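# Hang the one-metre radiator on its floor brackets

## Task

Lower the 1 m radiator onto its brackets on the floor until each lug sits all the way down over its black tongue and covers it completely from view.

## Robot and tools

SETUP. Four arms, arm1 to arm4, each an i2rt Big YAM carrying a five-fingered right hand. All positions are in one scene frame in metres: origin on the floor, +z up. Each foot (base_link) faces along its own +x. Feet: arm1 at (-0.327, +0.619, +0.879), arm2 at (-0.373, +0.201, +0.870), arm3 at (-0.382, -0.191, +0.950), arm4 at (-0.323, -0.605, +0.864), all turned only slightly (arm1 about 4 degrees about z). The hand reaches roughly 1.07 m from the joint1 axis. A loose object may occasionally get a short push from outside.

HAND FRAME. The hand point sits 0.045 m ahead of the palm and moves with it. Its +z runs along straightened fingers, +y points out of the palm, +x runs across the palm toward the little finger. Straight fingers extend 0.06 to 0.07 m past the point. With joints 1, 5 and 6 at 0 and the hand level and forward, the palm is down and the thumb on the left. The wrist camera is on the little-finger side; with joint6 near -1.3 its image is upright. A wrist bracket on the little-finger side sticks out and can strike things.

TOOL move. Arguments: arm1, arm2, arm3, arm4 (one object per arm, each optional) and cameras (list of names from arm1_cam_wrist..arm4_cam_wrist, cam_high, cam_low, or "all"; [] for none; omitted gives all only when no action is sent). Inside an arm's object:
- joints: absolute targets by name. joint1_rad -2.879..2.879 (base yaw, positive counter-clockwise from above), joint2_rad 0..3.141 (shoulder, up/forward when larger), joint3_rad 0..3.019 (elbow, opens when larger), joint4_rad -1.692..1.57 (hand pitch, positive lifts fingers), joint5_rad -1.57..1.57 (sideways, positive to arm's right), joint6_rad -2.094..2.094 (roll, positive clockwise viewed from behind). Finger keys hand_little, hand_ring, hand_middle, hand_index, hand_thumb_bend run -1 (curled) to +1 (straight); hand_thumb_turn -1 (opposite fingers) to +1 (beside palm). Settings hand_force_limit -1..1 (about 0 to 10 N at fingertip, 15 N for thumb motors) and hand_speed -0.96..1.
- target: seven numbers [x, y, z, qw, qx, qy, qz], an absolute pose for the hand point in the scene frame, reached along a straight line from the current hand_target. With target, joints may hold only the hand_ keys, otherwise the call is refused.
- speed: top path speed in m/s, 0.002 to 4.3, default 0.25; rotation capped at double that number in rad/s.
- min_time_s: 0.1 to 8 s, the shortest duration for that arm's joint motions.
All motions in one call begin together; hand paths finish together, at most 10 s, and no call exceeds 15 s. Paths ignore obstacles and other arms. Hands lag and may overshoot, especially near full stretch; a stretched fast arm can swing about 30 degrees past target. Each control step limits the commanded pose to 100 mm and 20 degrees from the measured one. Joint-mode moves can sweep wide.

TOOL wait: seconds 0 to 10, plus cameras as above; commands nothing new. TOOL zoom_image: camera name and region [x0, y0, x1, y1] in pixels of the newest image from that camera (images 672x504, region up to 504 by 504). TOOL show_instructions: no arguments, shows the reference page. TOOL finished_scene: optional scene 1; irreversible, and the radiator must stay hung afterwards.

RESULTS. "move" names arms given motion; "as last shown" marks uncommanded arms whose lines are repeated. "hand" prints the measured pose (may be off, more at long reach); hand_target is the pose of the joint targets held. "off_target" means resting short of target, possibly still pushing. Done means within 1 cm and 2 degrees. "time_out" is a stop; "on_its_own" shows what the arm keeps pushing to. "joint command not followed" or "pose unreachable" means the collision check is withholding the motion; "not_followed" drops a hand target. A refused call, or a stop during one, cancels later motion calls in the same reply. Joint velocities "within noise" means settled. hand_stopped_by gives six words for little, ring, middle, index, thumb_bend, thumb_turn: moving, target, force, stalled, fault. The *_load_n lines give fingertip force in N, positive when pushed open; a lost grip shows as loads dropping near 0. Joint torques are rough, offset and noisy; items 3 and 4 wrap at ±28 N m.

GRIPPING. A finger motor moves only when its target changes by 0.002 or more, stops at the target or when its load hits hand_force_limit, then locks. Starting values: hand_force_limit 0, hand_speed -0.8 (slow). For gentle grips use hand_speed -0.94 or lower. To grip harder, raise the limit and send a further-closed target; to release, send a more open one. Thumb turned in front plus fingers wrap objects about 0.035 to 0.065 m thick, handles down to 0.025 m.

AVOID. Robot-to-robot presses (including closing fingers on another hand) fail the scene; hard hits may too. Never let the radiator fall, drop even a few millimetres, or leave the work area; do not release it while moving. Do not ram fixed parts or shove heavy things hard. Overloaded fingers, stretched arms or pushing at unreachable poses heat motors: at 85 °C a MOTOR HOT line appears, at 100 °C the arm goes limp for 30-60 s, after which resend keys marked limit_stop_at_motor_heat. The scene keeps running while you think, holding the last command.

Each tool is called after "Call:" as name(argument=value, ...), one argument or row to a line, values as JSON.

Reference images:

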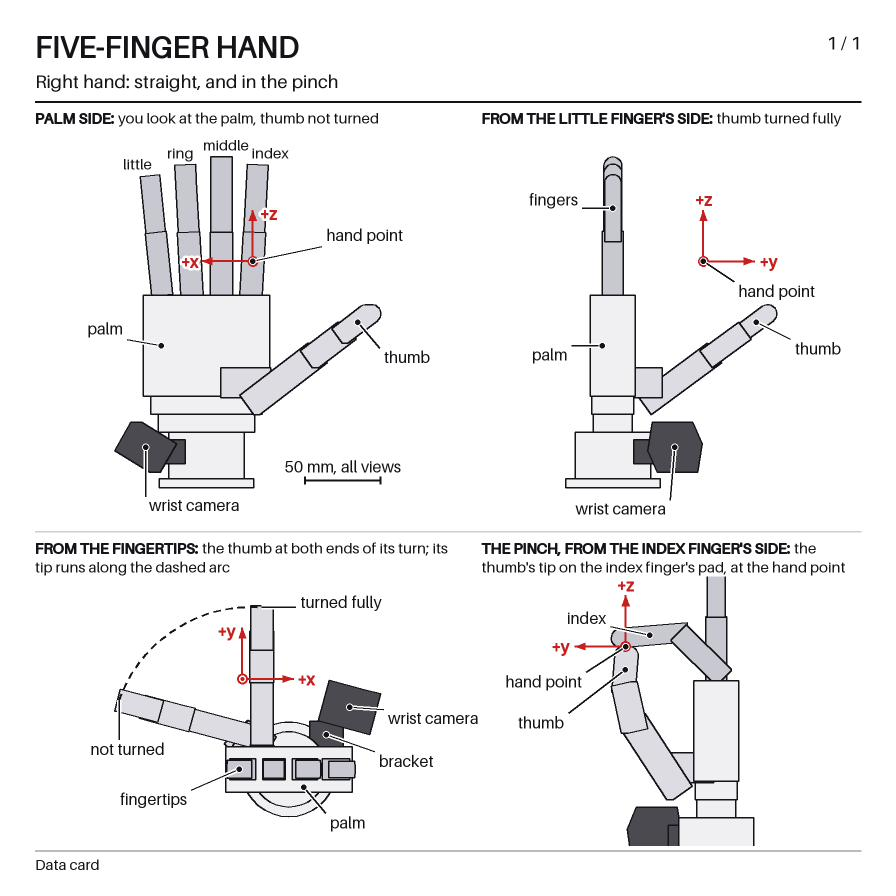

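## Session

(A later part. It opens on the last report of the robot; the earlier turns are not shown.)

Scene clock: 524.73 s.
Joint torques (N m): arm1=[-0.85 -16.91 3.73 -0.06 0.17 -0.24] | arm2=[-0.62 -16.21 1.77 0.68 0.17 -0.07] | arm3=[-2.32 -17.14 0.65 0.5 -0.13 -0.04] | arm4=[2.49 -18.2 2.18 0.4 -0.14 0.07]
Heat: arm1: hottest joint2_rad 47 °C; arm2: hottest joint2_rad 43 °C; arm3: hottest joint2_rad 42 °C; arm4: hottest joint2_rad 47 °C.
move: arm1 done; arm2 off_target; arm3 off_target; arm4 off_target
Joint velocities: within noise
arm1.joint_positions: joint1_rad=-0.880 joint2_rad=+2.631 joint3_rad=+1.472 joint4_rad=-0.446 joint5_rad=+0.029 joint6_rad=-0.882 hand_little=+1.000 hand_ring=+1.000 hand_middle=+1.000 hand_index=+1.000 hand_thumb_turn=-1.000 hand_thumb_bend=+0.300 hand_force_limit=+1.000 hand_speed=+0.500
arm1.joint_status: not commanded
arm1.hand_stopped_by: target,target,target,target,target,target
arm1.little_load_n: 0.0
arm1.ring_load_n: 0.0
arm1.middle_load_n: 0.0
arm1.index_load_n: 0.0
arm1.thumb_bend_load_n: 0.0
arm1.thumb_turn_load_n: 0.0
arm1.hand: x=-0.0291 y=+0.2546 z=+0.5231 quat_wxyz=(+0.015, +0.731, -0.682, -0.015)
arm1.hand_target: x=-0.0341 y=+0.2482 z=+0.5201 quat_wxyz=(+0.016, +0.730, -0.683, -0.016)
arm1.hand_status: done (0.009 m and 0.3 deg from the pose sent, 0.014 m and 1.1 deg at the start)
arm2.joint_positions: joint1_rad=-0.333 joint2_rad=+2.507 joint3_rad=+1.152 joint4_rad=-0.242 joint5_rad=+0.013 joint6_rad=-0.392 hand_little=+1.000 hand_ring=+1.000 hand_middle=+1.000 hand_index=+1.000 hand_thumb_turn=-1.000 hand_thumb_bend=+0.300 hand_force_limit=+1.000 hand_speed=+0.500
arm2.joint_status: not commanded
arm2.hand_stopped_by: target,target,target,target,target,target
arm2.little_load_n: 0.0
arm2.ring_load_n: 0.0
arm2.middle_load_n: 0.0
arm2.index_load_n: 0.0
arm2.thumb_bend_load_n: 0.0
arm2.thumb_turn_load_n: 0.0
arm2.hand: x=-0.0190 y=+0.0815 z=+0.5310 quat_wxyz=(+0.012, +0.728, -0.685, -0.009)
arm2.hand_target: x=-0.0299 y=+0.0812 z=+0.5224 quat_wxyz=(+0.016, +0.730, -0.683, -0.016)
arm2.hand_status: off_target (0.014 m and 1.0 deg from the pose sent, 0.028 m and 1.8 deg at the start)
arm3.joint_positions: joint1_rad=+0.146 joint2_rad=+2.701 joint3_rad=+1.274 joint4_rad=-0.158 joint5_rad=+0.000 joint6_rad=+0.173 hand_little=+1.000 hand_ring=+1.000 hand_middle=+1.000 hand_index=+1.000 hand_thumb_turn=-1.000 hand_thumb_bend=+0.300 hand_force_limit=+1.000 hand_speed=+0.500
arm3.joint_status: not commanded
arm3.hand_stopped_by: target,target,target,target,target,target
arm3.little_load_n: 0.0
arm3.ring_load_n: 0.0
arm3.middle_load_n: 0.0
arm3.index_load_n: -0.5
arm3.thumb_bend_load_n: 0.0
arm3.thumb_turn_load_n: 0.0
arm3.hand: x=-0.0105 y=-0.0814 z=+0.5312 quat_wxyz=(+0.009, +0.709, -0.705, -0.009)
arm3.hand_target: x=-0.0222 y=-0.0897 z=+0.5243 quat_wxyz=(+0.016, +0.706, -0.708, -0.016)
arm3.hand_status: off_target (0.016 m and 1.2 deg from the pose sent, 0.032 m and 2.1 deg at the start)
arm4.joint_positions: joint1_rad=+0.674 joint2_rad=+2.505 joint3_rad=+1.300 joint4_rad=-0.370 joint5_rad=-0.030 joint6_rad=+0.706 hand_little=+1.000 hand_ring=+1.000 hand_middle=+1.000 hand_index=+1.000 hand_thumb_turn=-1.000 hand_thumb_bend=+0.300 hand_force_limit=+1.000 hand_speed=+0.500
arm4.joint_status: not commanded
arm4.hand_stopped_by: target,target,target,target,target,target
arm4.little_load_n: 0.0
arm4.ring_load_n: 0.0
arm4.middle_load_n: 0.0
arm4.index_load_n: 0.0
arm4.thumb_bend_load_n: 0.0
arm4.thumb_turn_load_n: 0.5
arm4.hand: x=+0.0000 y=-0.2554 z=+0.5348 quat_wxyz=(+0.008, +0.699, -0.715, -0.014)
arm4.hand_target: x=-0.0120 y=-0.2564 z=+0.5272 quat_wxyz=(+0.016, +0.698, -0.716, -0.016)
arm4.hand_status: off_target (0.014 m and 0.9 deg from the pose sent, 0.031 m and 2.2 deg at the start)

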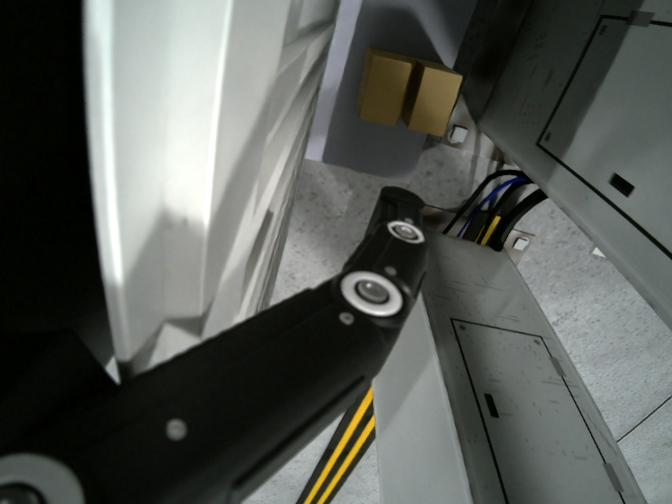

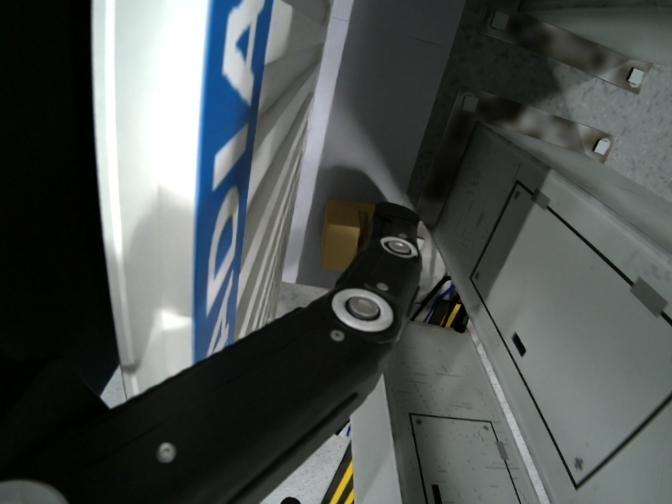

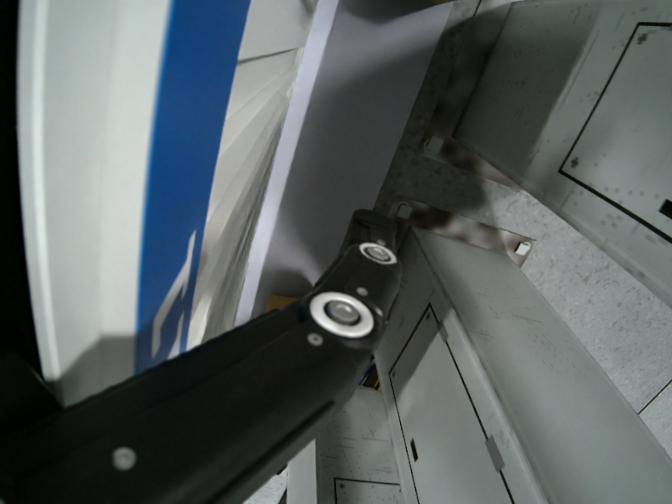

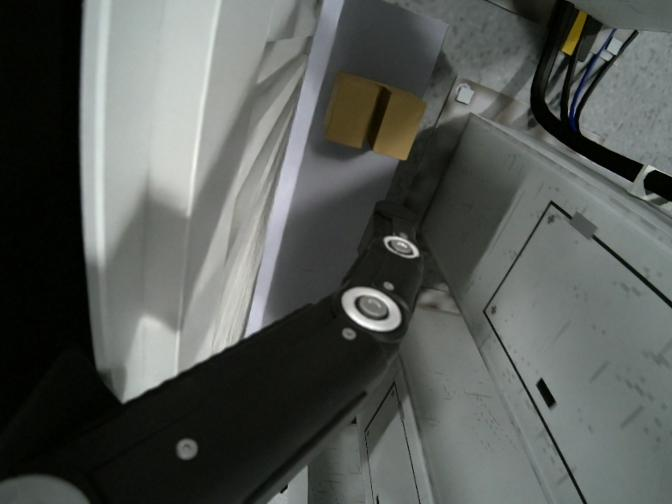

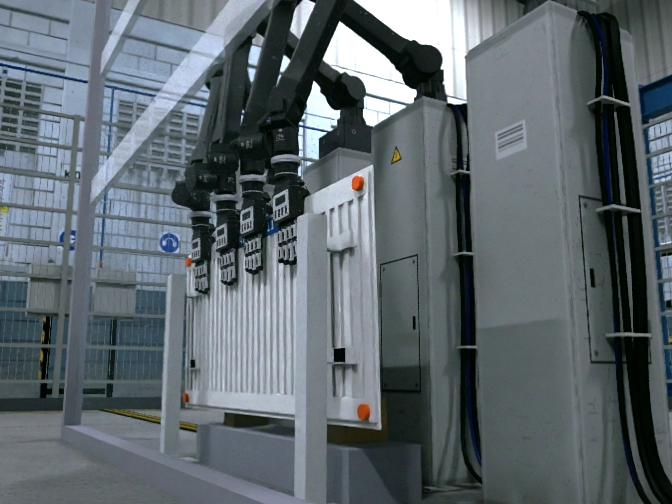

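Call:
move(
  arm1={"joints": {"hand_thumb_bend": -1, "hand_speed": 1.0}},
  arm2={"joints": {"hand_thumb_bend": -1, "hand_speed": 1.0}},
  arm3={"joints": {"hand_thumb_bend": -1, "hand_speed": 1.0}},
  arm4={"joints": {"hand_thumb_bend": -1, "hand_speed": 1.0}},
)

Call:
move(
  arm1={"joints": {"hand_little": -1, "hand_ring": -1, "hand_middle": -1, "hand_index": -1, "hand_speed": -0.9}},
  arm2={"joints": {"hand_little": -1, "hand_ring": -1, "hand_middle": -1, "hand_index": -1, "hand_speed": -0.9}},
  arm3={"joints": {"hand_little": -1, "hand_ring": -1, "hand_middle": -1, "hand_index": -1, "hand_speed": -0.9}},
  arm4={"joints": {"hand_little": -1, "hand_ring": -1, "hand_middle": -1, "hand_index": -1, "hand_speed": -0.9}},
)

Call:
move(
  arm1={"joints": {"hand_little": -0.95, "hand_ring": -0.95, "hand_middle": -0.95, "hand_index": -0.95}},
  arm2={"joints": {"hand_little": -0.95, "hand_ring": -0.95, "hand_middle": -0.95, "hand_index": -0.95}},
  arm3={"joints": {"hand_little": -0.95, "hand_ring": -0.95, "hand_middle": -0.95, "hand_index": -0.95}},
  arm4={"joints": {"hand_little": -0.95, "hand_ring": -0.95, "hand_middle": -0.95, "hand_index": -0.95}},
)

Call:
move(
  arm1={"joints": {"hand_little": -1, "hand_ring": -1, "hand_middle": -1, "hand_index": -1}},
  arm2={"joints": {"hand_little": -1, "hand_ring": -1, "hand_middle": -1, "hand_index": -1}},
  arm3={"joints": {"hand_little": -1, "hand_ring": -1, "hand_middle": -1, "hand_index": -1}},
  arm4={"joints": {"hand_little": -1, "hand_ring": -1, "hand_middle": -1, "hand_index": -1}},
  cameras=["cam_low"],
)

Scene clock: 526.67 s.
Joint torques (N m): arm1=[-0.79 -16.85 3.77 0.25 -0.12 -0.2] | arm2=[-0.62 -15.91 2.25 0.46 0.05 -0.09] | arm3=[-2.2 -17.2 0.64 0.5 0.05 -0.2] | arm4=[2.61 -17.14 2.3 0.4 -0.18 0.14]
Heat: arm1: hottest joint2_rad 47 °C; arm2: hottest joint2_rad 43 °C; arm3: hottest joint2_rad 42 °C; arm4: hottest joint2_rad 47 °C.
move: arm1 off_target; arm2 off_target; arm3 off_target; arm4 off_target
Joint velocities: within noise
arm1.joint_positions: joint1_rad=-0.881 joint2_rad=+2.631 joint3_rad=+1.471 joint4_rad=-0.454 joint5_rad=+0.038 joint6_rad=-0.884 hand_little=+1.000 hand_ring=+1.000 hand_middle=+1.000 hand_index=+1.000 hand_thumb_turn=-1.000 hand_thumb_bend=-0.550 hand_force_limit=+1.000 hand_speed=+1.000
arm1.joint_status: hand_thumb_bend off_target (ended at -0.550, target -1.000); the others done
arm1.hand_stopped_by: target,target,target,target,force,target
arm1.little_load_n: 0.5
arm1.ring_load_n: 0.0
arm1.middle_load_n: 0.0
arm1.index_load_n: 0.0
arm1.thumb_bend_load_n: 19.5
arm1.thumb_turn_load_n: 0.5
arm1.hand: x=-0.0326 y=+0.2551 z=+0.5238 quat_wxyz=(+0.019, +0.731, -0.681, -0.020)
arm1.hand_target: x=-0.0340 y=+0.2482 z=+0.5201 quat_wxyz=(+0.016, +0.730, -0.683, -0.016)
arm1.hand_status: not commanded
arm2.joint_positions: joint1_rad=-0.334 joint2_rad=+2.510 joint3_rad=+1.146 joint4_rad=-0.240 joint5_rad=+0.016 joint6_rad=-0.390 hand_little=+1.000 hand_ring=+1.000 hand_middle=+1.000 hand_index=+1.000 hand_thumb_turn=-1.000 hand_thumb_bend=-0.591 hand_force_limit=+1.000 hand_speed=+1.000
arm2.joint_status: hand_thumb_bend off_target (ended at -0.591, target -1.000); the others done
arm2.hand_stopped_by: target,target,target,target,force,target
arm2.little_load_n: -0.5
arm2.ring_load_n: 0.0
arm2.middle_load_n: 0.0
arm2.index_load_n: 0.0
arm2.thumb_bend_load_n: 20.0
arm2.thumb_turn_load_n: 3.5
arm2.hand: x=-0.0234 y=+0.0822 z=+0.5298 quat_wxyz=(+0.015, +0.727, -0.686, -0.011)
arm2.hand_target: x=-0.0301 y=+0.0813 z=+0.5224 quat_wxyz=(+0.016, +0.730, -0.683, -0.016)
arm2.hand_status: not commanded
arm3.joint_positions: joint1_rad=+0.144 joint2_rad=+2.702 joint3_rad=+1.274 joint4_rad=-0.158 joint5_rad=-0.005 joint6_rad=+0.187 hand_little=+1.000 hand_ring=+1.000 hand_middle=+1.000 hand_index=+1.000 hand_thumb_turn=-1.000 hand_thumb_bend=-0.648 hand_force_limit=+1.000 hand_speed=+1.000
arm3.joint_status: hand_thumb_bend off_target (ended at -0.648, target -1.000); the others done
arm3.hand_stopped_by: target,target,target,target,force,target
arm3.little_load_n: 0.0
arm3.ring_load_n: 0.0
arm3.middle_load_n: 0.0
arm3.index_load_n: 0.0
arm3.thumb_bend_load_n: 20.0
arm3.thumb_turn_load_n: 3.5
arm3.hand: x=-0.0106 y=-0.0806 z=+0.5309 quat_wxyz=(+0.008, +0.703, -0.711, -0.011)
arm3.hand_target: x=-0.0222 y=-0.0897 z=+0.5243 quat_wxyz=(+0.016, +0.706, -0.708, -0.016)
arm3.hand_status: not commanded
arm4.joint_positions: joint1_rad=+0.675 joint2_rad=+2.505 joint3_rad=+1.299 joint4_rad=-0.370 joint5_rad=-0.030 joint6_rad=+0.707 hand_little=+1.000 hand_ring=+1.000 hand_middle=+1.000 hand_index=+1.000 hand_thumb_turn=-1.000 hand_thumb_bend=-0.552 hand_force_limit=+1.000 hand_speed=+1.000
arm4.joint_status: hand_thumb_bend off_target (ended at -0.552, target -1.000); the others done
arm4.hand_stopped_by: target,target,target,target,force,target
arm4.little_load_n: 0.0
arm4.ring_load_n: 0.0
arm4.middle_load_n: 0.0
arm4.index_load_n: 0.0
arm4.thumb_bend_load_n: 20.5
arm4.thumb_turn_load_n: 3.0
arm4.hand: x=-0.0005 y=-0.2553 z=+0.5347 quat_wxyz=(+0.008, +0.699, -0.715, -0.014)
arm4.hand_target: x=-0.0122 y=-0.2563 z=+0.5272 quat_wxyz=(+0.016, +0.698, -0.716, -0.016)
arm4.hand_status: not commanded
pictures: none

Scene clock: 534.00 s.
Joint torques (N m): arm1=[-0.97 -16.91 3.62 0.28 0.09 -0.08] | arm2=[-1.2 -16.32 2.04 0.43 0.2 0.04] | arm3=[-2.2 -17.26 0.66 0.16 0.05 0.14] | arm4=[2.67 -17.32 2.56 0.16 -0.5 0.06]
Heat: arm1: hottest joint2_rad 46 °C; arm2: hottest joint2_rad 43 °C; arm3: hottest joint2_rad 41 °C; arm4: hottest joint2_rad 46 °C.
move: arm1 off_target; arm2 off_target; arm3 off_target; arm4 off_target
Joint velocities: within noise
arm1.joint_positions: joint1_rad=-0.881 joint2_rad=+2.631 joint3_rad=+1.473 joint4_rad=-0.454 joint5_rad=+0.031 joint6_rad=-0.897 hand_little=+0.826 hand_ring=+0.873 hand_middle=+0.808 hand_index=+0.901 hand_thumb_turn=-1.000 hand_thumb_bend=-0.548 hand_force_limit=+1.000 hand_speed=-0.900
arm1.joint_status: hand_little off_target (ended at +0.826, target -1.000); hand_ring off_target (ended at +0.873, target -1.000); hand_middle off_target (ended at +0.808, target -1.000); hand_index off_target (ended at +0.901, target -1.000); the others done
arm1.hand_stopped_by: force,force,force,force,force,target
arm1.little_load_n: 8.0
arm1.ring_load_n: 0.5
arm1.middle_load_n: 9.5
arm1.index_load_n: 0.0
arm1.thumb_bend_load_n: 25.0
arm1.thumb_turn_load_n: 1.0
arm1.hand: x=-0.0310 y=+0.2542 z=+0.5237 quat_wxyz=(+0.015, +0.736, -0.677, -0.018)
arm1.hand_target: x=-0.0339 y=+0.2480 z=+0.5201 quat_wxyz=(+0.016, +0.730, -0.683, -0.016)
arm1.hand_status: not commanded
arm2.joint_positions: joint1_rad=-0.334 joint2_rad=+2.510 joint3_rad=+1.148 joint4_rad=-0.237 joint5_rad=+0.012 joint6_rad=-0.400 hand_little=+0.696 hand_ring=+0.827 hand_middle=+0.846 hand_index=+0.835 hand_thumb_turn=-1.000 hand_thumb_bend=-0.589 hand_force_limit=+1.000 hand_speed=-0.900
arm2.joint_status: hand_little off_target (ended at +0.696, target -1.000); hand_ring off_target (ended at +0.827, target -1.000); hand_middle off_target (ended at +0.846, target -1.000); hand_index off_target (ended at +0.835, target -1.000); the others done
arm2.hand_stopped_by: force,force,force,force,force,target
arm2.little_load_n: 9.5
arm2.ring_load_n: 5.5
arm2.middle_load_n: 5.5
arm2.index_load_n: 7.5
arm2.thumb_bend_load_n: 25.0
arm2.thumb_turn_load_n: 6.0
arm2.hand: x=-0.0213 y=+0.0816 z=+0.5298 quat_wxyz=(+0.012, +0.731, -0.683, -0.010)
arm2.hand_target: x=-0.0300 y=+0.0813 z=+0.5224 quat_wxyz=(+0.016, +0.730, -0.683, -0.016)
arm2.hand_status: not commanded
arm3.joint_positions: joint1_rad=+0.143 joint2_rad=+2.702 joint3_rad=+1.274 joint4_rad=-0.149 joint5_rad=-0.005 joint6_rad=+0.158 hand_little=+0.733 hand_ring=+0.808 hand_middle=+0.845 hand_index=+0.835 hand_thumb_turn=-1.000 hand_thumb_bend=-0.647 hand_force_limit=+1.000 hand_speed=-0.900
arm3.joint_status: hand_little off_target (ended at +0.733, target -1.000); hand_ring off_target (ended at +0.808, target -1.000); hand_middle off_target (ended at +0.845, target -1.000); hand_index off_target (ended at +0.835, target -1.000); the others done
arm3.hand_stopped_by: force,force,force,force,force,target
arm3.little_load_n: 9.5
arm3.ring_load_n: 7.5
arm3.middle_load_n: 6.5
arm3.index_load_n: 8.5
arm3.thumb_bend_load_n: 24.0
arm3.thumb_turn_load_n: 7.5
arm3.hand: x=-0.0093 y=-0.0821 z=+0.5304 quat_wxyz=(+0.005, +0.714, -0.700, -0.009)
arm3.hand_target: x=-0.0222 y=-0.0897 z=+0.5243 quat_wxyz=(+0.016, +0.706, -0.708, -0.016)
arm3.hand_status: not commanded
arm4.joint_positions: joint1_rad=+0.676 joint2_rad=+2.505 joint3_rad=+1.297 joint4_rad=-0.363 joint5_rad=-0.021 joint6_rad=+0.710 hand_little=+0.975 hand_ring=+0.882 hand_middle=+0.884 hand_index=+0.874 hand_thumb_turn=-1.000 hand_thumb_bend=-0.551 hand_force_limit=+1.000 hand_speed=-0.900
arm4.joint_status: hand_little off_target (ended at +0.975, target -1.000); hand_ring off_target (ended at +0.882, target -1.000); hand_middle off_target (ended at +0.884, target -1.000); hand_index off_target (ended at +0.874, target -1.000); the others done
arm4.hand_stopped_by: force,force,force,force,force,target
arm4.little_load_n: 0.5
arm4.ring_load_n: 6.5
arm4.middle_load_n: 4.0
arm4.index_load_n: 5.0
arm4.thumb_bend_load_n: 23.5
arm4.thumb_turn_load_n: 4.0
arm4.hand: x=+0.0008 y=-0.2559 z=+0.5338 quat_wxyz=(+0.006, +0.699, -0.715, -0.009)
arm4.hand_target: x=-0.0119 y=-0.2562 z=+0.5273 quat_wxyz=(+0.016, +0.698, -0.716, -0.016)
arm4.hand_status: not commanded
pictures: none

Scene clock: 534.63 s.
Joint torques (N m): arm1=[-0.85 -17.08 3.51 0.21 0.25 -0.02] | arm2=[-0.73 -16.5 2.06 0.29 0.32 0.02] | arm3=[-2.14 -17.32 0.68 -0.02 0.04 0.15] | arm4=[2.55 -17.61 2.7 -0.05 -0.6 0.07]
Heat: arm1: hottest joint2_rad 46 °C; arm2: hottest joint2_rad 42 °C; arm3: hottest joint2_rad 41 °C; arm4: hottest joint2_rad 46 °C.
move: arm1 off_target; arm2 off_target; arm3 off_target; arm4 off_target
Joint velocities: within noise
arm1.joint_positions: joint1_rad=-0.881 joint2_rad=+2.631 joint3_rad=+1.475 joint4_rad=-0.454 joint5_rad=+0.027 joint6_rad=-0.902 hand_little=+0.800 hand_ring=+0.831 hand_middle=+0.801 hand_index=+0.841 hand_thumb_turn=-1.000 hand_thumb_bend=-0.547 hand_force_limit=+1.000 hand_speed=-0.900
arm1.joint_status: hand_little off_target (ended at +0.800, target -0.950); hand_ring off_target (ended at +0.831, target -0.950); hand_middle off_target (ended at +0.801, target -0.950); hand_index off_target (ended at +0.841, target -0.950)
arm1.hand_stopped_by: force,force,force,force,force,target
arm1.little_load_n: 6.0
arm1.ring_load_n: 8.5
arm1.middle_load_n: 0.0
arm1.index_load_n: 12.0
arm1.thumb_bend_load_n: 29.0
arm1.thumb_turn_load_n: 1.0
arm1.hand: x=-0.0300 y=+0.2540 z=+0.5237 quat_wxyz=(+0.013, +0.737, -0.675, -0.018)
arm1.hand_target: x=-0.0339 y=+0.2481 z=+0.5201 quat_wxyz=(+0.016, +0.730, -0.683, -0.016)
arm1.hand_status: not commanded
arm2.joint_positions: joint1_rad=-0.334 joint2_rad=+2.510 joint3_rad=+1.148 joint4_rad=-0.233 joint5_rad=+0.010 joint6_rad=-0.401 hand_little=+0.689 hand_ring=+0.792 hand_middle=+0.812 hand_index=+0.811 hand_thumb_turn=-1.000 hand_thumb_bend=-0.589 hand_force_limit=+1.000 hand_speed=-0.900
arm2.joint_status: hand_little off_target (ended at +0.689, target -0.950); hand_ring off_target (ended at +0.792, target -0.950); hand_middle off_target (ended at +0.812, target -0.950); hand_index off_target (ended at +0.811, target -0.950)
arm2.hand_stopped_by: force,force,force,force,force,target
arm2.little_load_n: 5.0
arm2.ring_load_n: 9.5
arm2.middle_load_n: 9.0
arm2.index_load_n: 8.0
arm2.thumb_bend_load_n: 27.5
arm2.thumb_turn_load_n: 7.0
arm2.hand: x=-0.0200 y=+0.0816 z=+0.5294 quat_wxyz=(+0.010, +0.731, -0.682, -0.008)
arm2.hand_target: x=-0.0300 y=+0.0812 z=+0.5224 quat_wxyz=(+0.016, +0.730, -0.683, -0.016)
arm2.hand_status: not commanded
arm3.joint_positions: joint1_rad=+0.143 joint2_rad=+2.702 joint3_rad=+1.274 joint4_rad=-0.145 joint5_rad=-0.004 joint6_rad=+0.157 hand_little=+0.725 hand_ring=+0.773 hand_middle=+0.811 hand_index=+0.819 hand_thumb_turn=-1.000 hand_thumb_bend=-0.647 hand_force_limit=+1.000 hand_speed=-0.900
arm3.joint_status: hand_little off_target (ended at +0.725, target -0.950); hand_ring off_target (ended at +0.773, target -0.950); hand_middle off_target (ended at +0.811, target -0.950); hand_index off_target (ended at +0.819, target -0.950)
arm3.hand_stopped_by: force,force,force,force,force,target
arm3.little_load_n: 6.5
arm3.ring_load_n: 9.5
arm3.middle_load_n: 9.0
arm3.index_load_n: 8.0
arm3.thumb_bend_load_n: 25.5
arm3.thumb_turn_load_n: 7.5
arm3.hand: x=-0.0083 y=-0.0821 z=+0.5302 quat_wxyz=(+0.003, +0.714, -0.700, -0.008)
arm3.hand_target: x=-0.0222 y=-0.0898 z=+0.5243 quat_wxyz=(+0.016, +0.706, -0.708, -0.016)
arm3.hand_status: not commanded
arm4.joint_positions: joint1_rad=+0.676 joint2_rad=+2.504 joint3_rad=+1.297 joint4_rad=-0.359 joint5_rad=-0.017 joint6_rad=+0.710 hand_little=+0.905 hand_ring=+0.857 hand_middle=+0.852 hand_index=+0.840 hand_thumb_turn=-1.000 hand_thumb_bend=-0.550 hand_force_limit=+1.000 hand_speed=-0.900
arm4.joint_status: hand_little off_target (ended at +0.905, target -0.950); hand_ring off_target (ended at +0.857, target -0.950); hand_middle off_target (ended at +0.852, target -0.950); hand_index off_target (ended at +0.840, target -0.950)
arm4.hand_stopped_by: force,force,force,force,force,target
arm4.little_load_n: 10.0
arm4.ring_load_n: 5.5
arm4.middle_load_n: 8.0
arm4.index_load_n: 9.5
arm4.thumb_bend_load_n: 29.0
arm4.thumb_turn_load_n: 5.0
arm4.hand: x=+0.0023 y=-0.2556 z=+0.5336 quat_wxyz=(+0.004, +0.699, -0.715, -0.007)
arm4.hand_target: x=-0.0119 y=-0.2562 z=+0.5273 quat_wxyz=(+0.016, +0.698, -0.716, -0.016)
arm4.hand_status: not commanded
pictures: none

Scene clock: 535.20 s.
Joint torques (N m): arm1=[-0.97 -17.03 3.59 0.24 0.38 0.05] | arm2=[-0.91 -16.32 1.99 0.24 0.34 0.04] | arm3=[-2.14 -17.26 0.69 -0.1 0.02 0.16] | arm4=[2.49 -17.67 2.59 -0.03 -0.67 0.05]
Heat: arm1: hottest joint2_rad 46 °C; arm2: hottest joint2_rad 42 °C; arm3: hottest joint2_rad 41 °C; arm4: hottest joint2_rad 46 °C.
move: arm1 off_target; arm2 off_target; arm3 off_target; arm4 off_target
Joint velocities: within noise
arm1.joint_positions: joint1_rad=-0.881 joint2_rad=+2.631 joint3_rad=+1.475 joint4_rad=-0.454 joint5_rad=+0.023 joint6_rad=-0.908 hand_little=+0.766 hand_ring=+0.815 hand_middle=+0.768 hand_index=+0.840 hand_thumb_turn=-1.000 hand_thumb_bend=-0.547 hand_force_limit=+1.000 hand_speed=-0.900
arm1.joint_status: hand_little off_target (ended at +0.766, target -1.000); hand_ring off_target (ended at +0.815, target -1.000); hand_middle off_target (ended at +0.768, target -1.000); hand_index off_target (ended at +0.840, target -1.000)
arm1.hand_stopped_by: force,force,force,force,force,target
arm1.little_load_n: 11.5
arm1.ring_load_n: 6.5
arm1.middle_load_n: 10.0
arm1.index_load_n: 3.5
arm1.thumb_bend_load_n: 32.5
arm1.thumb_turn_load_n: 1.5
arm1.hand: x=-0.0296 y=+0.2541 z=+0.5236 quat_wxyz=(+0.011, +0.739, -0.673, -0.018)
arm1.hand_target: x=-0.0339 y=+0.2481 z=+0.5201 quat_wxyz=(+0.016, +0.730, -0.683, -0.016)
arm1.hand_status: not commanded
arm2.joint_positions: joint1_rad=-0.334 joint2_rad=+2.510 joint3_rad=+1.148 joint4_rad=-0.231 joint5_rad=+0.009 joint6_rad=-0.401 hand_little=+0.655 hand_ring=+0.785 hand_middle=+0.805 hand_index=+0.795 hand_thumb_turn=-1.000 hand_thumb_bend=-0.589 hand_force_limit=+1.000 hand_speed=-0.900
arm2.joint_status: hand_little off_target (ended at +0.655, target -1.000); hand_ring off_target (ended at +0.785, target -1.000); hand_middle off_target (ended at +0.805, target -1.000); hand_index off_target (ended at +0.795, target -1.000)
arm2.hand_stopped_by: force,force,force,force,force,target
arm2.little_load_n: 10.5
arm2.ring_load_n: 8.0
arm2.middle_load_n: 8.0
arm2.index_load_n: 9.0
arm2.thumb_bend_load_n: 29.0
arm2.thumb_turn_load_n: 7.0
arm2.hand: x=-0.0193 y=+0.0815 z=+0.5293 quat_wxyz=(+0.009, +0.731, -0.682, -0.008)
arm2.hand_target: x=-0.0301 y=+0.0813 z=+0.5224 quat_wxyz=(+0.016, +0.730, -0.683, -0.016)
arm2.hand_status: not commanded
arm3.joint_positions: joint1_rad=+0.143 joint2_rad=+2.702 joint3_rad=+1.274 joint4_rad=-0.144 joint5_rad=-0.004 joint6_rad=+0.155 hand_little=+0.672 hand_ring=+0.767 hand_middle=+0.804 hand_index=+0.794 hand_thumb_turn=-1.000 hand_thumb_bend=-0.646 hand_force_limit=+1.000 hand_speed=-0.900
arm3.joint_status: hand_little off_target (ended at +0.672, target -1.000); hand_ring off_target (ended at +0.767, target -1.000); hand_middle off_target (ended at +0.804, target -1.000); hand_index off_target (ended at +0.794, target -1.000)
arm3.hand_stopped_by: force,force,force,force,force,target
arm3.little_load_n: 10.5
arm3.ring_load_n: 8.5
arm3.middle_load_n: 8.0
arm3.index_load_n: 10.0
arm3.thumb_bend_load_n: 26.5
arm3.thumb_turn_load_n: 8.5
arm3.hand: x=-0.0078 y=-0.0821 z=+0.5301 quat_wxyz=(+0.003, +0.714, -0.700, -0.007)
arm3.hand_target: x=-0.0222 y=-0.0898 z=+0.5243 quat_wxyz=(+0.016, +0.706, -0.708, -0.016)
arm3.hand_status: not commanded
arm4.joint_positions: joint1_rad=+0.676 joint2_rad=+2.504 joint3_rad=+1.297 joint4_rad=-0.357 joint5_rad=-0.016 joint6_rad=+0.709 hand_little=+0.905 hand_ring=+0.833 hand_middle=+0.837 hand_index=+0.834 hand_thumb_turn=-1.000 hand_thumb_bend=-0.550 hand_force_limit=+1.000 hand_speed=-0.900
arm4.joint_status: hand_little off_target (ended at +0.905, target -1.000); hand_ring off_target (ended at +0.833, target -1.000); hand_middle off_target (ended at +0.837, target -1.000); hand_index off_target (ended at +0.834, target -1.000)
arm4.hand_stopped_by: force,force,force,force,force,target
arm4.little_load_n: 5.0
arm4.ring_load_n: 11.0
arm4.middle_load_n: 8.5
arm4.index_load_n: 6.0
arm4.thumb_bend_load_n: 31.5
arm4.thumb_turn_load_n: 5.5
arm4.hand: x=+0.0030 y=-0.2557 z=+0.5335 quat_wxyz=(+0.003, +0.699, -0.715, -0.006)
arm4.hand_target: x=-0.0118 y=-0.2563 z=+0.5272 quat_wxyz=(+0.016, +0.698, -0.716, -0.016)
arm4.hand_status: not commanded

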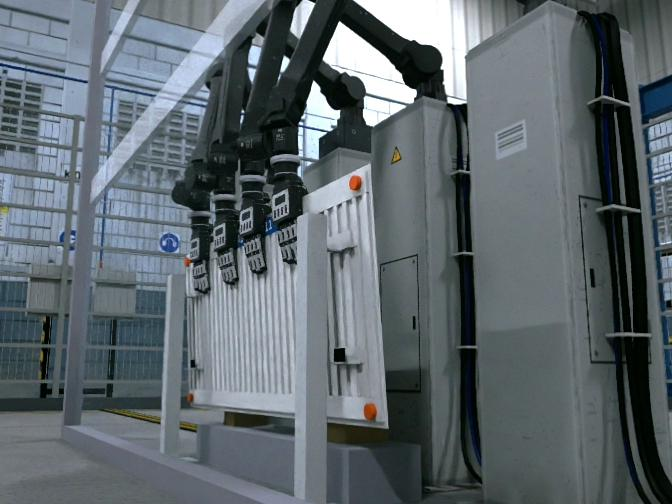

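Call:
move(
  arm1={"target": [-0.036, 0.2500, 0.550, 0.026, 0.730, -0.683, -0.028], "speed": 0.05},
  arm2={"target": [-0.026, 0.0810, 0.556, 0.026, 0.730, -0.683, -0.028], "speed": 0.05},
  arm3={"target": [-0.015, -0.086, 0.556, 0.027, 0.706, -0.708, -0.027], "speed": 0.05},
  arm4={"target": [-0.005, -0.256, 0.560, 0.027, 0.698, -0.716, -0.027], "speed": 0.05},
)

Call:
move(
  arm1={"target": [-0.036, 0.2500, 0.572, 0.026, 0.730, -0.683, -0.028], "speed": 0.05},
  arm2={"target": [-0.026, 0.0810, 0.576, 0.026, 0.730, -0.683, -0.028], "speed": 0.05},
  arm3={"target": [-0.015, -0.086, 0.578, 0.027, 0.706, -0.708, -0.027], "speed": 0.05},
  arm4={"target": [-0.005, -0.256, 0.582, 0.027, 0.698, -0.716, -0.027], "speed": 0.05},
  cameras=["cam_low"],
)

Call:
zoom_image(
  camera="cam_low",
  region=[310, 170, 380, 260],
)

Call:
zoom_image(
  camera="cam_low",
  region=[160, 240, 230, 420],
)

Scene clock: 537.17 s.
Joint torques (N m): arm1=[-0.38 -21.01 1.55 -1.57 0.96 0.07] | arm2=[-0.26 -21.89 0.95 -2.56 0.59 0.1] | arm3=[-1.85 -23.24 -0.28 -2.99 -0.22 0.24] | arm4=[0.91 -23.06 2.11 -3.03 -1.11 -0.11]
Heat: arm1: hottest joint2_rad 46 °C; arm2: hottest joint2_rad 42 °C; arm3: hottest joint2_rad 41 °C; arm4: hottest joint2_rad 46 °C.
move: arm1 off_target; arm2 off_target; arm3 off_target; arm4 off_target
Joint velocities: within noise
arm1.joint_positions: joint1_rad=-0.880 joint2_rad=+2.630 joint3_rad=+1.475 joint4_rad=-0.460 joint5_rad=+0.027 joint6_rad=-0.900 hand_little=+0.766 hand_ring=+0.815 hand_middle=+0.768 hand_index=+0.840 hand_thumb_turn=-1.000 hand_thumb_bend=-0.546 hand_force_limit=+1.000 hand_speed=-0.900
arm1.joint_status: not commanded
arm1.hand_stopped_by: force,force,force,force,force,target
arm1.little_load_n: 12.0
arm1.ring_load_n: 5.5
arm1.middle_load_n: 8.0
arm1.index_load_n: 1.0
arm1.thumb_bend_load_n: 33.0
arm1.thumb_turn_load_n: 1.0
arm1.hand: x=-0.0302 y=+0.2551 z=+0.5246 quat_wxyz=(+0.013, +0.737, -0.675, -0.020)
arm1.hand_target: x=-0.0358 y=+0.2501 z=+0.5487 quat_wxyz=(+0.026, +0.730, -0.683, -0.028)
arm1.hand_status: off_target (0.027 m and 2.1 deg from the pose sent, 0.028 m and 2.6 deg at the start)
arm2.joint_positions: joint1_rad=-0.334 joint2_rad=+2.509 joint3_rad=+1.154 joint4_rad=-0.254 joint5_rad=+0.011 joint6_rad=-0.401 hand_little=+0.655 hand_ring=+0.786 hand_middle=+0.805 hand_index=+0.795 hand_thumb_turn=-1.000 hand_thumb_bend=-0.589 hand_force_limit=+1.000 hand_speed=-0.900
arm2.joint_status: not commanded
arm2.hand_stopped_by: force,force,force,force,force,target
arm2.little_load_n: 12.0
arm2.ring_load_n: 9.5
arm2.middle_load_n: 10.0
arm2.index_load_n: 12.0
arm2.thumb_bend_load_n: 29.0
arm2.thumb_turn_load_n: 7.0
arm2.hand: x=-0.0213 y=+0.0817 z=+0.5314 quat_wxyz=(+0.013, +0.731, -0.682, -0.015)
arm2.hand_target: x=-0.0260 y=+0.0811 z=+0.5545 quat_wxyz=(+0.026, +0.730, -0.683, -0.027)
arm2.hand_status: off_target (0.025 m and 2.1 deg from the pose sent, 0.028 m and 3.1 deg at the start)
arm3.joint_positions: joint1_rad=+0.143 joint2_rad=+2.699 joint3_rad=+1.276 joint4_rad=-0.167 joint5_rad=-0.004 joint6_rad=+0.153 hand_little=+0.672 hand_ring=+0.767 hand_middle=+0.804 hand_index=+0.794 hand_thumb_turn=-1.000 hand_thumb_bend=-0.646 hand_force_limit=+1.000 hand_speed=-0.900
arm3.joint_status: not commanded
arm3.hand_stopped_by: force,force,force,force,force,target
arm3.little_load_n: 10.0
arm3.ring_load_n: 9.5
arm3.middle_load_n: 9.5
arm3.index_load_n: 11.5
arm3.thumb_bend_load_n: 26.5
arm3.thumb_turn_load_n: 7.5
arm3.hand: x=-0.0108 y=-0.0828 z=+0.5324 quat_wxyz=(+0.010, +0.715, -0.699, -0.012)
arm3.hand_target: x=-0.0150 y=-0.0858 z=+0.5547 quat_wxyz=(+0.026, +0.706, -0.708, -0.027)
arm3.hand_status: off_target (0.024 m and 3.0 deg from the pose sent, 0.027 m and 3.9 deg at the start)
arm4.joint_positions: joint1_rad=+0.673 joint2_rad=+2.503 joint3_rad=+1.303 joint4_rad=-0.371 joint5_rad=-0.023 joint6_rad=+0.705 hand_little=+0.905 hand_ring=+0.833 hand_middle=+0.837 hand_index=+0.834 hand_thumb_turn=-1.000 hand_thumb_bend=-0.550 hand_force_limit=+1.000 hand_speed=-0.900
arm4.joint_status: not commanded
arm4.hand_stopped_by: force,force,force,force,force,target
arm4.little_load_n: 6.0
arm4.ring_load_n: 12.5
arm4.middle_load_n: 10.5
arm4.index_load_n: 8.5
arm4.thumb_bend_load_n: 31.5
arm4.thumb_turn_load_n: 5.0
arm4.hand: x=+0.0036 y=-0.2555 z=+0.5357 quat_wxyz=(+0.007, +0.699, -0.715, -0.010)
arm4.hand_target: x=-0.0048 y=-0.2557 z=+0.5588 quat_wxyz=(+0.026, +0.697, -0.716, -0.027)
arm4.hand_status: off_target (0.026 m and 3.1 deg from the pose sent, 0.028 m and 3.6 deg at the start)
pictures: none

Scene clock: 538.13 s.
Joint torques (N m): arm1=[-0.5 -24.41 -0.03 -2.32 0.94 0.05] | arm2=[-0.26 -25.29 -0.96 -3.32 0.55 0.09] | arm3=[-1.85 -27.34 -3.07 -3.55 -0.28 0.23] | arm4=[1.26 -26.46 0.55 -4.12 -1.08 -0.08]
Heat: arm1: hottest joint2_rad 46 °C; arm2: hottest joint2_rad 42 °C; arm3: hottest joint2_rad 41 °C; arm4: hottest joint2_rad 46 °C.
move: arm1 off_target; arm2 off_target; arm3 off_target; arm4 off_target
Joint velocities: within noise
arm1.joint_positions: joint1_rad=-0.879 joint2_rad=+2.628 joint3_rad=+1.470 joint4_rad=-0.460 joint5_rad=+0.028 joint6_rad=-0.899 hand_little=+0.766 hand_ring=+0.815 hand_middle=+0.768 hand_index=+0.840 hand_thumb_turn=-1.000 hand_thumb_bend=-0.546 hand_force_limit=+1.000 hand_speed=-0.900
arm1.joint_status: not commanded
arm1.hand_stopped_by: force,force,force,force,force,target
arm1.little_load_n: 12.5
arm1.ring_load_n: 6.0
arm1.middle_load_n: 8.0
arm1.index_load_n: 1.0
arm1.thumb_bend_load_n: 33.0
arm1.thumb_turn_load_n: 1.0
arm1.hand: x=-0.0317 y=+0.2568 z=+0.5251 quat_wxyz=(+0.014, +0.737, -0.676, -0.022)
arm1.hand_target: x=-0.0360 y=+0.2503 z=+0.5676 quat_wxyz=(+0.026, +0.730, -0.683, -0.028)
arm1.hand_status: off_target (0.048 m and 2.0 deg from the pose sent, 0.048 m and 2.1 deg at the start)
arm2.joint_positions: joint1_rad=-0.334 joint2_rad=+2.508 joint3_rad=+1.154 joint4_rad=-0.257 joint5_rad=+0.011 joint6_rad=-0.401 hand_little=+0.655 hand_ring=+0.786 hand_middle=+0.805 hand_index=+0.795 hand_thumb_turn=-1.000 hand_thumb_bend=-0.589 hand_force_limit=+1.000 hand_speed=-0.900
arm2.joint_status: not commanded
arm2.hand_stopped_by: force,force,force,force,force,target
arm2.little_load_n: 12.0
arm2.ring_load_n: 9.5
arm2.middle_load_n: 10.0
arm2.index_load_n: 12.0
arm2.thumb_bend_load_n: 29.0
arm2.thumb_turn_load_n: 6.5
arm2.hand: x=-0.0214 y=+0.0818 z=+0.5320 quat_wxyz=(+0.014, +0.731, -0.682, -0.015)
arm2.hand_target: x=-0.0264 y=+0.0814 z=+0.5710 quat_wxyz=(+0.026, +0.730, -0.683, -0.027)
arm2.hand_status: off_target (0.044 m and 2.0 deg from the pose sent, 0.045 m and 2.1 deg at the start)
arm3.joint_positions: joint1_rad=+0.143 joint2_rad=+2.697 joint3_rad=+1.276 joint4_rad=-0.169 joint5_rad=-0.003 joint6_rad=+0.154 hand_little=+0.672 hand_ring=+0.767 hand_middle=+0.804 hand_index=+0.794 hand_thumb_turn=-1.000 hand_thumb_bend=-0.646 hand_force_limit=+1.000 hand_speed=-0.900
arm3.joint_status: not commanded
arm3.hand_stopped_by: force,force,force,force,force,target
arm3.little_load_n: 9.0
arm3.ring_load_n: 9.5
arm3.middle_load_n: 9.5
arm3.index_load_n: 11.5
arm3.thumb_bend_load_n: 26.5
arm3.thumb_turn_load_n: 7.0
arm3.hand: x=-0.0102 y=-0.0829 z=+0.5334 quat_wxyz=(+0.011, +0.715, -0.699, -0.012)
arm3.hand_target: x=-0.0155 y=-0.0856 z=+0.5729 quat_wxyz=(+0.026, +0.706, -0.708, -0.027)
arm3.hand_status: off_target (0.045 m and 2.9 deg from the pose sent, 0.046 m and 3.0 deg at the start)
arm4.joint_positions: joint1_rad=+0.672 joint2_rad=+2.500 joint3_rad=+1.303 joint4_rad=-0.374 joint5_rad=-0.023 joint6_rad=+0.705 hand_little=+0.905 hand_ring=+0.833 hand_middle=+0.837 hand_index=+0.834 hand_thumb_turn=-1.000 hand_thumb_bend=-0.550 hand_force_limit=+1.000 hand_speed=-0.900
arm4.joint_status: not commanded
arm4.hand_stopped_by: force,force,force,force,force,target
arm4.little_load_n: 5.5
arm4.ring_load_n: 12.5
arm4.middle_load_n: 10.5
arm4.index_load_n: 8.5
arm4.thumb_bend_load_n: 32.0
arm4.thumb_turn_load_n: 5.0
arm4.hand: x=+0.0039 y=-0.2554 z=+0.5368 quat_wxyz=(+0.007, +0.699, -0.715, -0.010)
arm4.hand_target: x=-0.0047 y=-0.2556 z=+0.5775 quat_wxyz=(+0.026, +0.697, -0.716, -0.027)
arm4.hand_status: off_target (0.046 m and 3.0 deg from the pose sent, 0.047 m and 3.1 deg at the start)

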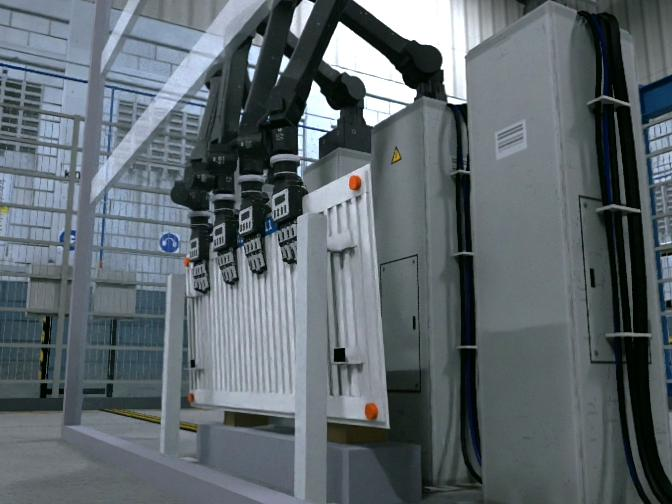

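Scaled by 5.600 from the camera's image (finer frame: 960x720).

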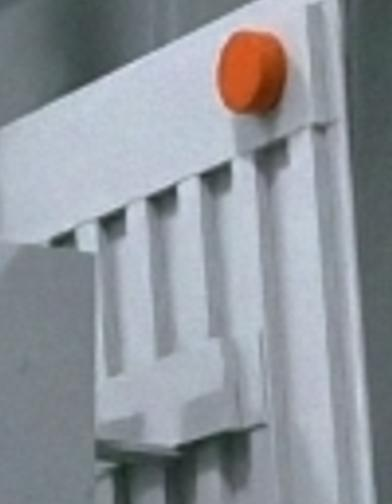

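Scaled by 2.800 from the camera's image (finer frame: 960x720).

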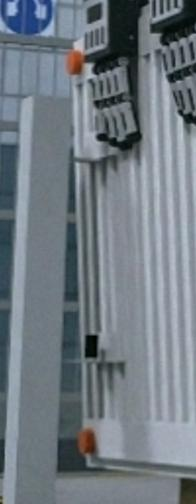

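Call:
move(
  arm1={"target": [-0.036, 0.2500, 0.594, 0.028, 0.730, -0.683, -0.030], "speed": 0.05},
  arm2={"target": [-0.026, 0.0810, 0.592, 0.028, 0.730, -0.683, -0.030], "speed": 0.05},
  arm3={"target": [-0.015, -0.086, 0.592, 0.029, 0.706, -0.708, -0.029], "speed": 0.05},
  arm4={"target": [-0.005, -0.256, 0.604, 0.029, 0.698, -0.716, -0.029], "speed": 0.05},
)

Call:
move(
  arm1={"target": [-0.036, 0.2500, 0.606, 0.028, 0.730, -0.683, -0.030], "speed": 0.05},
  arm2={"target": [-0.026, 0.0810, 0.600, 0.028, 0.730, -0.683, -0.030], "speed": 0.05},
  arm3={"target": [-0.015, -0.086, 0.600, 0.029, 0.706, -0.708, -0.029], "speed": 0.05},
  arm4={"target": [-0.005, -0.256, 0.616, 0.029, 0.698, -0.716, -0.029], "speed": 0.05},
  cameras=["cam_low"],
)

Call:
zoom_image(
  camera="cam_low",
  region=[300, 140, 420, 440],
)

Call:
zoom_image(
  camera="cam_low",
  region=[160, 240, 230, 420],
)

Scene clock: 539.93 s.
Joint torques (N m): arm1=[-0.85 -26.52 -0.39 -3.33 0.55 0.02] | arm2=[-0.67 -26.34 -1.17 -3.81 0.25 0.11] | arm3=[-1.79 -27.34 -2.77 -3.67 -0.52 0.15] | arm4=[0.44 -26.52 0.47 -3.97 -1.28 -0.06]
Heat: arm1: hottest joint2_rad 46 °C; arm2: hottest joint2_rad 42 °C; arm3: hottest joint2_rad 41 °C; arm4: hottest joint2_rad 47 °C.
move: arm1 off_target; arm2 off_target; arm3 off_target; arm4 off_target
Joint velocities: within noise
arm1.joint_positions: joint1_rad=-0.871 joint2_rad=+2.614 joint3_rad=+1.456 joint4_rad=-0.460 joint5_rad=+0.043 joint6_rad=-0.896 hand_little=+0.766 hand_ring=+0.815 hand_middle=+0.768 hand_index=+0.840 hand_thumb_turn=-1.000 hand_thumb_bend=-0.546 hand_force_limit=+1.000 hand_speed=-0.900
arm1.joint_status: not commanded
arm1.hand_stopped_by: force,force,force,force,force,target
arm1.little_load_n: 9.5
arm1.ring_load_n: 5.5
arm1.middle_load_n: 9.0
arm1.index_load_n: 2.5
arm1.thumb_bend_load_n: 34.0
arm1.thumb_turn_load_n: 1.5
arm1.hand: x=-0.0319 y=+0.2583 z=+0.5309 quat_wxyz=(+0.021, +0.739, -0.673, -0.022)
arm1.hand_target: x=-0.0361 y=+0.2504 z=+0.5864 quat_wxyz=(+0.028, +0.730, -0.683, -0.030)
arm1.hand_status: off_target (0.064 m and 1.9 deg from the pose sent, 0.069 m and 2.2 deg at the start)
arm2.joint_positions: joint1_rad=-0.330 joint2_rad=+2.484 joint3_rad=+1.145 joint4_rad=-0.275 joint5_rad=+0.022 joint6_rad=-0.400 hand_little=+0.655 hand_ring=+0.786 hand_middle=+0.805 hand_index=+0.795 hand_thumb_turn=-1.000 hand_thumb_bend=-0.588 hand_force_limit=+1.000 hand_speed=-0.900
arm2.joint_status: not commanded
arm2.hand_stopped_by: force,force,force,force,force,target
arm2.little_load_n: 10.0
arm2.ring_load_n: 8.0
arm2.middle_load_n: 9.0
arm2.index_load_n: 11.5
arm2.thumb_bend_load_n: 29.5
arm2.thumb_turn_load_n: 8.5
arm2.hand: x=-0.0212 y=+0.0813 z=+0.5417 quat_wxyz=(+0.019, +0.732, -0.681, -0.015)
arm2.hand_target: x=-0.0266 y=+0.0814 z=+0.5856 quat_wxyz=(+0.028, +0.730, -0.683, -0.029)
arm2.hand_status: off_target (0.051 m and 2.1 deg from the pose sent, 0.060 m and 2.4 deg at the start)
arm3.joint_positions: joint1_rad=+0.143 joint2_rad=+2.662 joint3_rad=+1.256 joint4_rad=-0.189 joint5_rad=+0.002 joint6_rad=+0.160 hand_little=+0.672 hand_ring=+0.767 hand_middle=+0.804 hand_index=+0.794 hand_thumb_turn=-1.000 hand_thumb_bend=-0.646 hand_force_limit=+1.000 hand_speed=-0.900
arm3.joint_status: not commanded
arm3.hand_stopped_by: force,force,force,force,force,target
arm3.little_load_n: 7.5
arm3.ring_load_n: 8.5
arm3.middle_load_n: 8.5
arm3.index_load_n: 10.5
arm3.thumb_bend_load_n: 27.0
arm3.thumb_turn_load_n: 9.5
arm3.hand: x=-0.0093 y=-0.0833 z=+0.5470 quat_wxyz=(+0.014, +0.713, -0.701, -0.012)
arm3.hand_target: x=-0.0152 y=-0.0856 z=+0.5869 quat_wxyz=(+0.028, +0.705, -0.708, -0.029)
arm3.hand_status: off_target (0.045 m and 2.9 deg from the pose sent, 0.059 m and 3.2 deg at the start)
arm4.joint_positions: joint1_rad=+0.672 joint2_rad=+2.458 joint3_rad=+1.289 joint4_rad=-0.413 joint5_rad=-0.021 joint6_rad=+0.705 hand_little=+0.905 hand_ring=+0.833 hand_middle=+0.837 hand_index=+0.834 hand_thumb_turn=-1.000 hand_thumb_bend=-0.549 hand_force_limit=+1.000 hand_speed=-0.900
arm4.joint_status: not commanded
arm4.hand_stopped_by: force,force,force,force,force,target
arm4.little_load_n: 4.5
arm4.ring_load_n: 11.0
arm4.middle_load_n: 9.0
arm4.index_load_n: 6.0
arm4.thumb_bend_load_n: 33.5
arm4.thumb_turn_load_n: 6.0
arm4.hand: x=+0.0043 y=-0.2556 z=+0.5555 quat_wxyz=(+0.012, +0.699, -0.715, -0.009)
arm4.hand_target: x=-0.0046 y=-0.2555 z=+0.5988 quat_wxyz=(+0.028, +0.697, -0.716, -0.029)
arm4.hand_status: off_target (0.049 m and 3.0 deg from the pose sent, 0.068 m and 3.4 deg at the start)
pictures: none

Scene clock: 541.27 s.
Joint torques (N m): arm1=[-0.97 -27.16 -0.24 -3.49 0.14 -0.25] | arm2=[-0.32 -25.88 -0.17 -3.47 -0.06 -0.03] | arm3=[-1.85 -26.34 -1.11 -3.14 -0.33 -0.01] | arm4=[-0.26 -25.7 2.14 -3.25 -1.03 -0.32]
Heat: arm1: hottest joint2_rad 47 °C; arm2: hottest joint2_rad 42 °C; arm3: hottest joint2_rad 41 °C; arm4: hottest joint2_rad 47 °C.
move: arm1 off_target; arm2 off_target; arm3 off_target; arm4 off_target
Joint velocities: within noise
arm1.joint_positions: joint1_rad=-0.872 joint2_rad=+2.595 joint3_rad=+1.442 joint4_rad=-0.468 joint5_rad=+0.056 joint6_rad=-0.872 hand_little=+0.766 hand_ring=+0.815 hand_middle=+0.768 hand_index=+0.840 hand_thumb_turn=-1.000 hand_thumb_bend=-0.546 hand_force_limit=+1.000 hand_speed=-0.900
arm1.joint_status: not commanded
arm1.hand_stopped_by: force,force,force,force,force,target
arm1.little_load_n: 7.5
arm1.ring_load_n: 3.5
arm1.middle_load_n: 7.0
arm1.index_load_n: 1.5
arm1.thumb_bend_load_n: 34.0
arm1.thumb_turn_load_n: 1.0
arm1.hand: x=-0.0347 y=+0.2593 z=+0.5389 quat_wxyz=(+0.028, +0.730, -0.682, -0.024)
arm1.hand_target: x=-0.0363 y=+0.2504 z=+0.5976 quat_wxyz=(+0.028, +0.730, -0.683, -0.029)
arm1.hand_status: off_target (0.068 m and 0.7 deg from the pose sent, 0.076 m and 1.9 deg at the start)
arm2.joint_positions: joint1_rad=-0.331 joint2_rad=+2.459 joint3_rad=+1.123 joint4_rad=-0.297 joint5_rad=+0.030 joint6_rad=-0.387 hand_little=+0.655 hand_ring=+0.786 hand_middle=+0.805 hand_index=+0.796 hand_thumb_turn=-1.000 hand_thumb_bend=-0.588 hand_force_limit=+1.000 hand_speed=-0.900
arm2.joint_status: not commanded
arm2.hand_stopped_by: force,force,force,force,force,target
arm2.little_load_n: 8.0
arm2.ring_load_n: 7.5
arm2.middle_load_n: 10.0
arm2.index_load_n: 14.5
arm2.thumb_bend_load_n: 30.0
arm2.thumb_turn_load_n: 8.5
arm2.hand: x=-0.0295 y=+0.0827 z=+0.5521 quat_wxyz=(+0.027, +0.727, -0.686, -0.021)
arm2.hand_target: x=-0.0268 y=+0.0813 z=+0.5944 quat_wxyz=(+0.028, +0.730, -0.683, -0.029)
arm2.hand_status: off_target (0.048 m and 1.1 deg from the pose sent, 0.059 m and 2.1 deg at the start)
arm3.joint_positions: joint1_rad=+0.144 joint2_rad=+2.635 joint3_rad=+1.221 joint4_rad=-0.212 joint5_rad=-0.003 joint6_rad=+0.175 hand_little=+0.672 hand_ring=+0.767 hand_middle=+0.805 hand_index=+0.794 hand_thumb_turn=-1.000 hand_thumb_bend=-0.646 hand_force_limit=+1.000 hand_speed=-0.900
arm3.joint_status: not commanded
arm3.hand_stopped_by: force,force,force,force,force,target
arm3.little_load_n: 4.5
arm3.ring_load_n: 8.5
arm3.middle_load_n: 10.0
arm3.index_load_n: 12.5
arm3.thumb_bend_load_n: 28.5
arm3.thumb_turn_load_n: 10.5
arm3.hand: x=-0.0232 y=-0.0839 z=+0.5591 quat_wxyz=(+0.025, +0.707, -0.706, -0.022)
arm3.hand_target: x=-0.0160 y=-0.0858 z=+0.5959 quat_wxyz=(+0.029, +0.706, -0.708, -0.029)
arm3.hand_status: off_target (0.042 m and 0.9 deg from the pose sent, 0.053 m and 2.9 deg at the start)
arm4.joint_positions: joint1_rad=+0.692 joint2_rad=+2.421 joint3_rad=+1.254 joint4_rad=-0.446 joint5_rad=-0.029 joint6_rad=+0.725 hand_little=+0.904 hand_ring=+0.833 hand_middle=+0.838 hand_index=+0.835 hand_thumb_turn=-0.999 hand_thumb_bend=-0.548 hand_force_limit=+1.000 hand_speed=-0.900
arm4.joint_status: not commanded
arm4.hand_stopped_by: force,force,force,force,force,target
arm4.little_load_n: 0.0
arm4.ring_load_n: 7.0
arm4.middle_load_n: 12.0
arm4.index_load_n: 16.0
arm4.thumb_bend_load_n: 35.5
arm4.thumb_turn_load_n: 5.5
arm4.hand: x=-0.0141 y=-0.2561 z=+0.5698 quat_wxyz=(+0.027, +0.698, -0.715, -0.014)
arm4.hand_target: x=-0.0055 y=-0.2557 z=+0.6119 quat_wxyz=(+0.028, +0.697, -0.716, -0.029)
arm4.hand_status: off_target (0.047 m and 1.7 deg from the pose sent, 0.061 m and 3.0 deg at the start)

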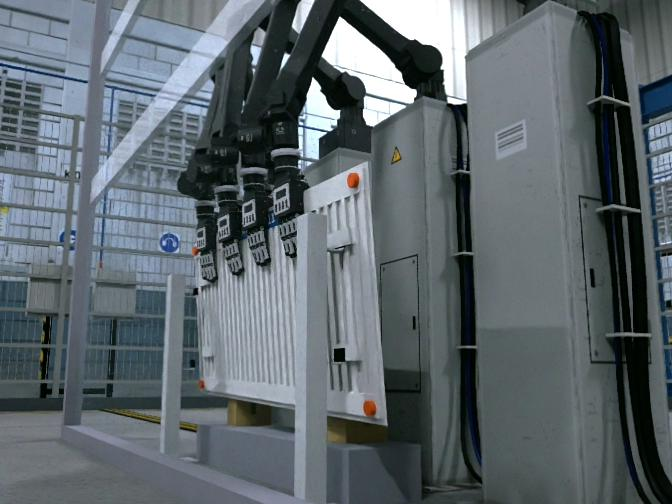

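Scaled by 1.680 from the camera's image (finer frame: 960x720).

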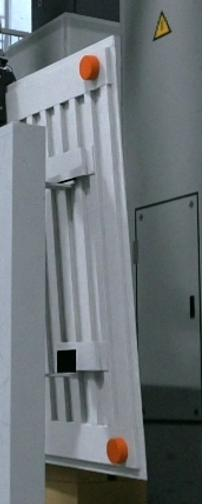

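Scaled by 2.800 from the camera's image (finer frame: 960x720).

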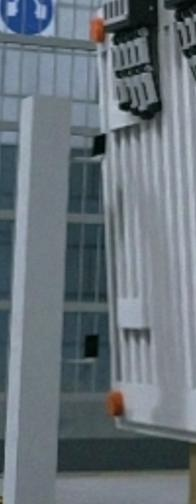

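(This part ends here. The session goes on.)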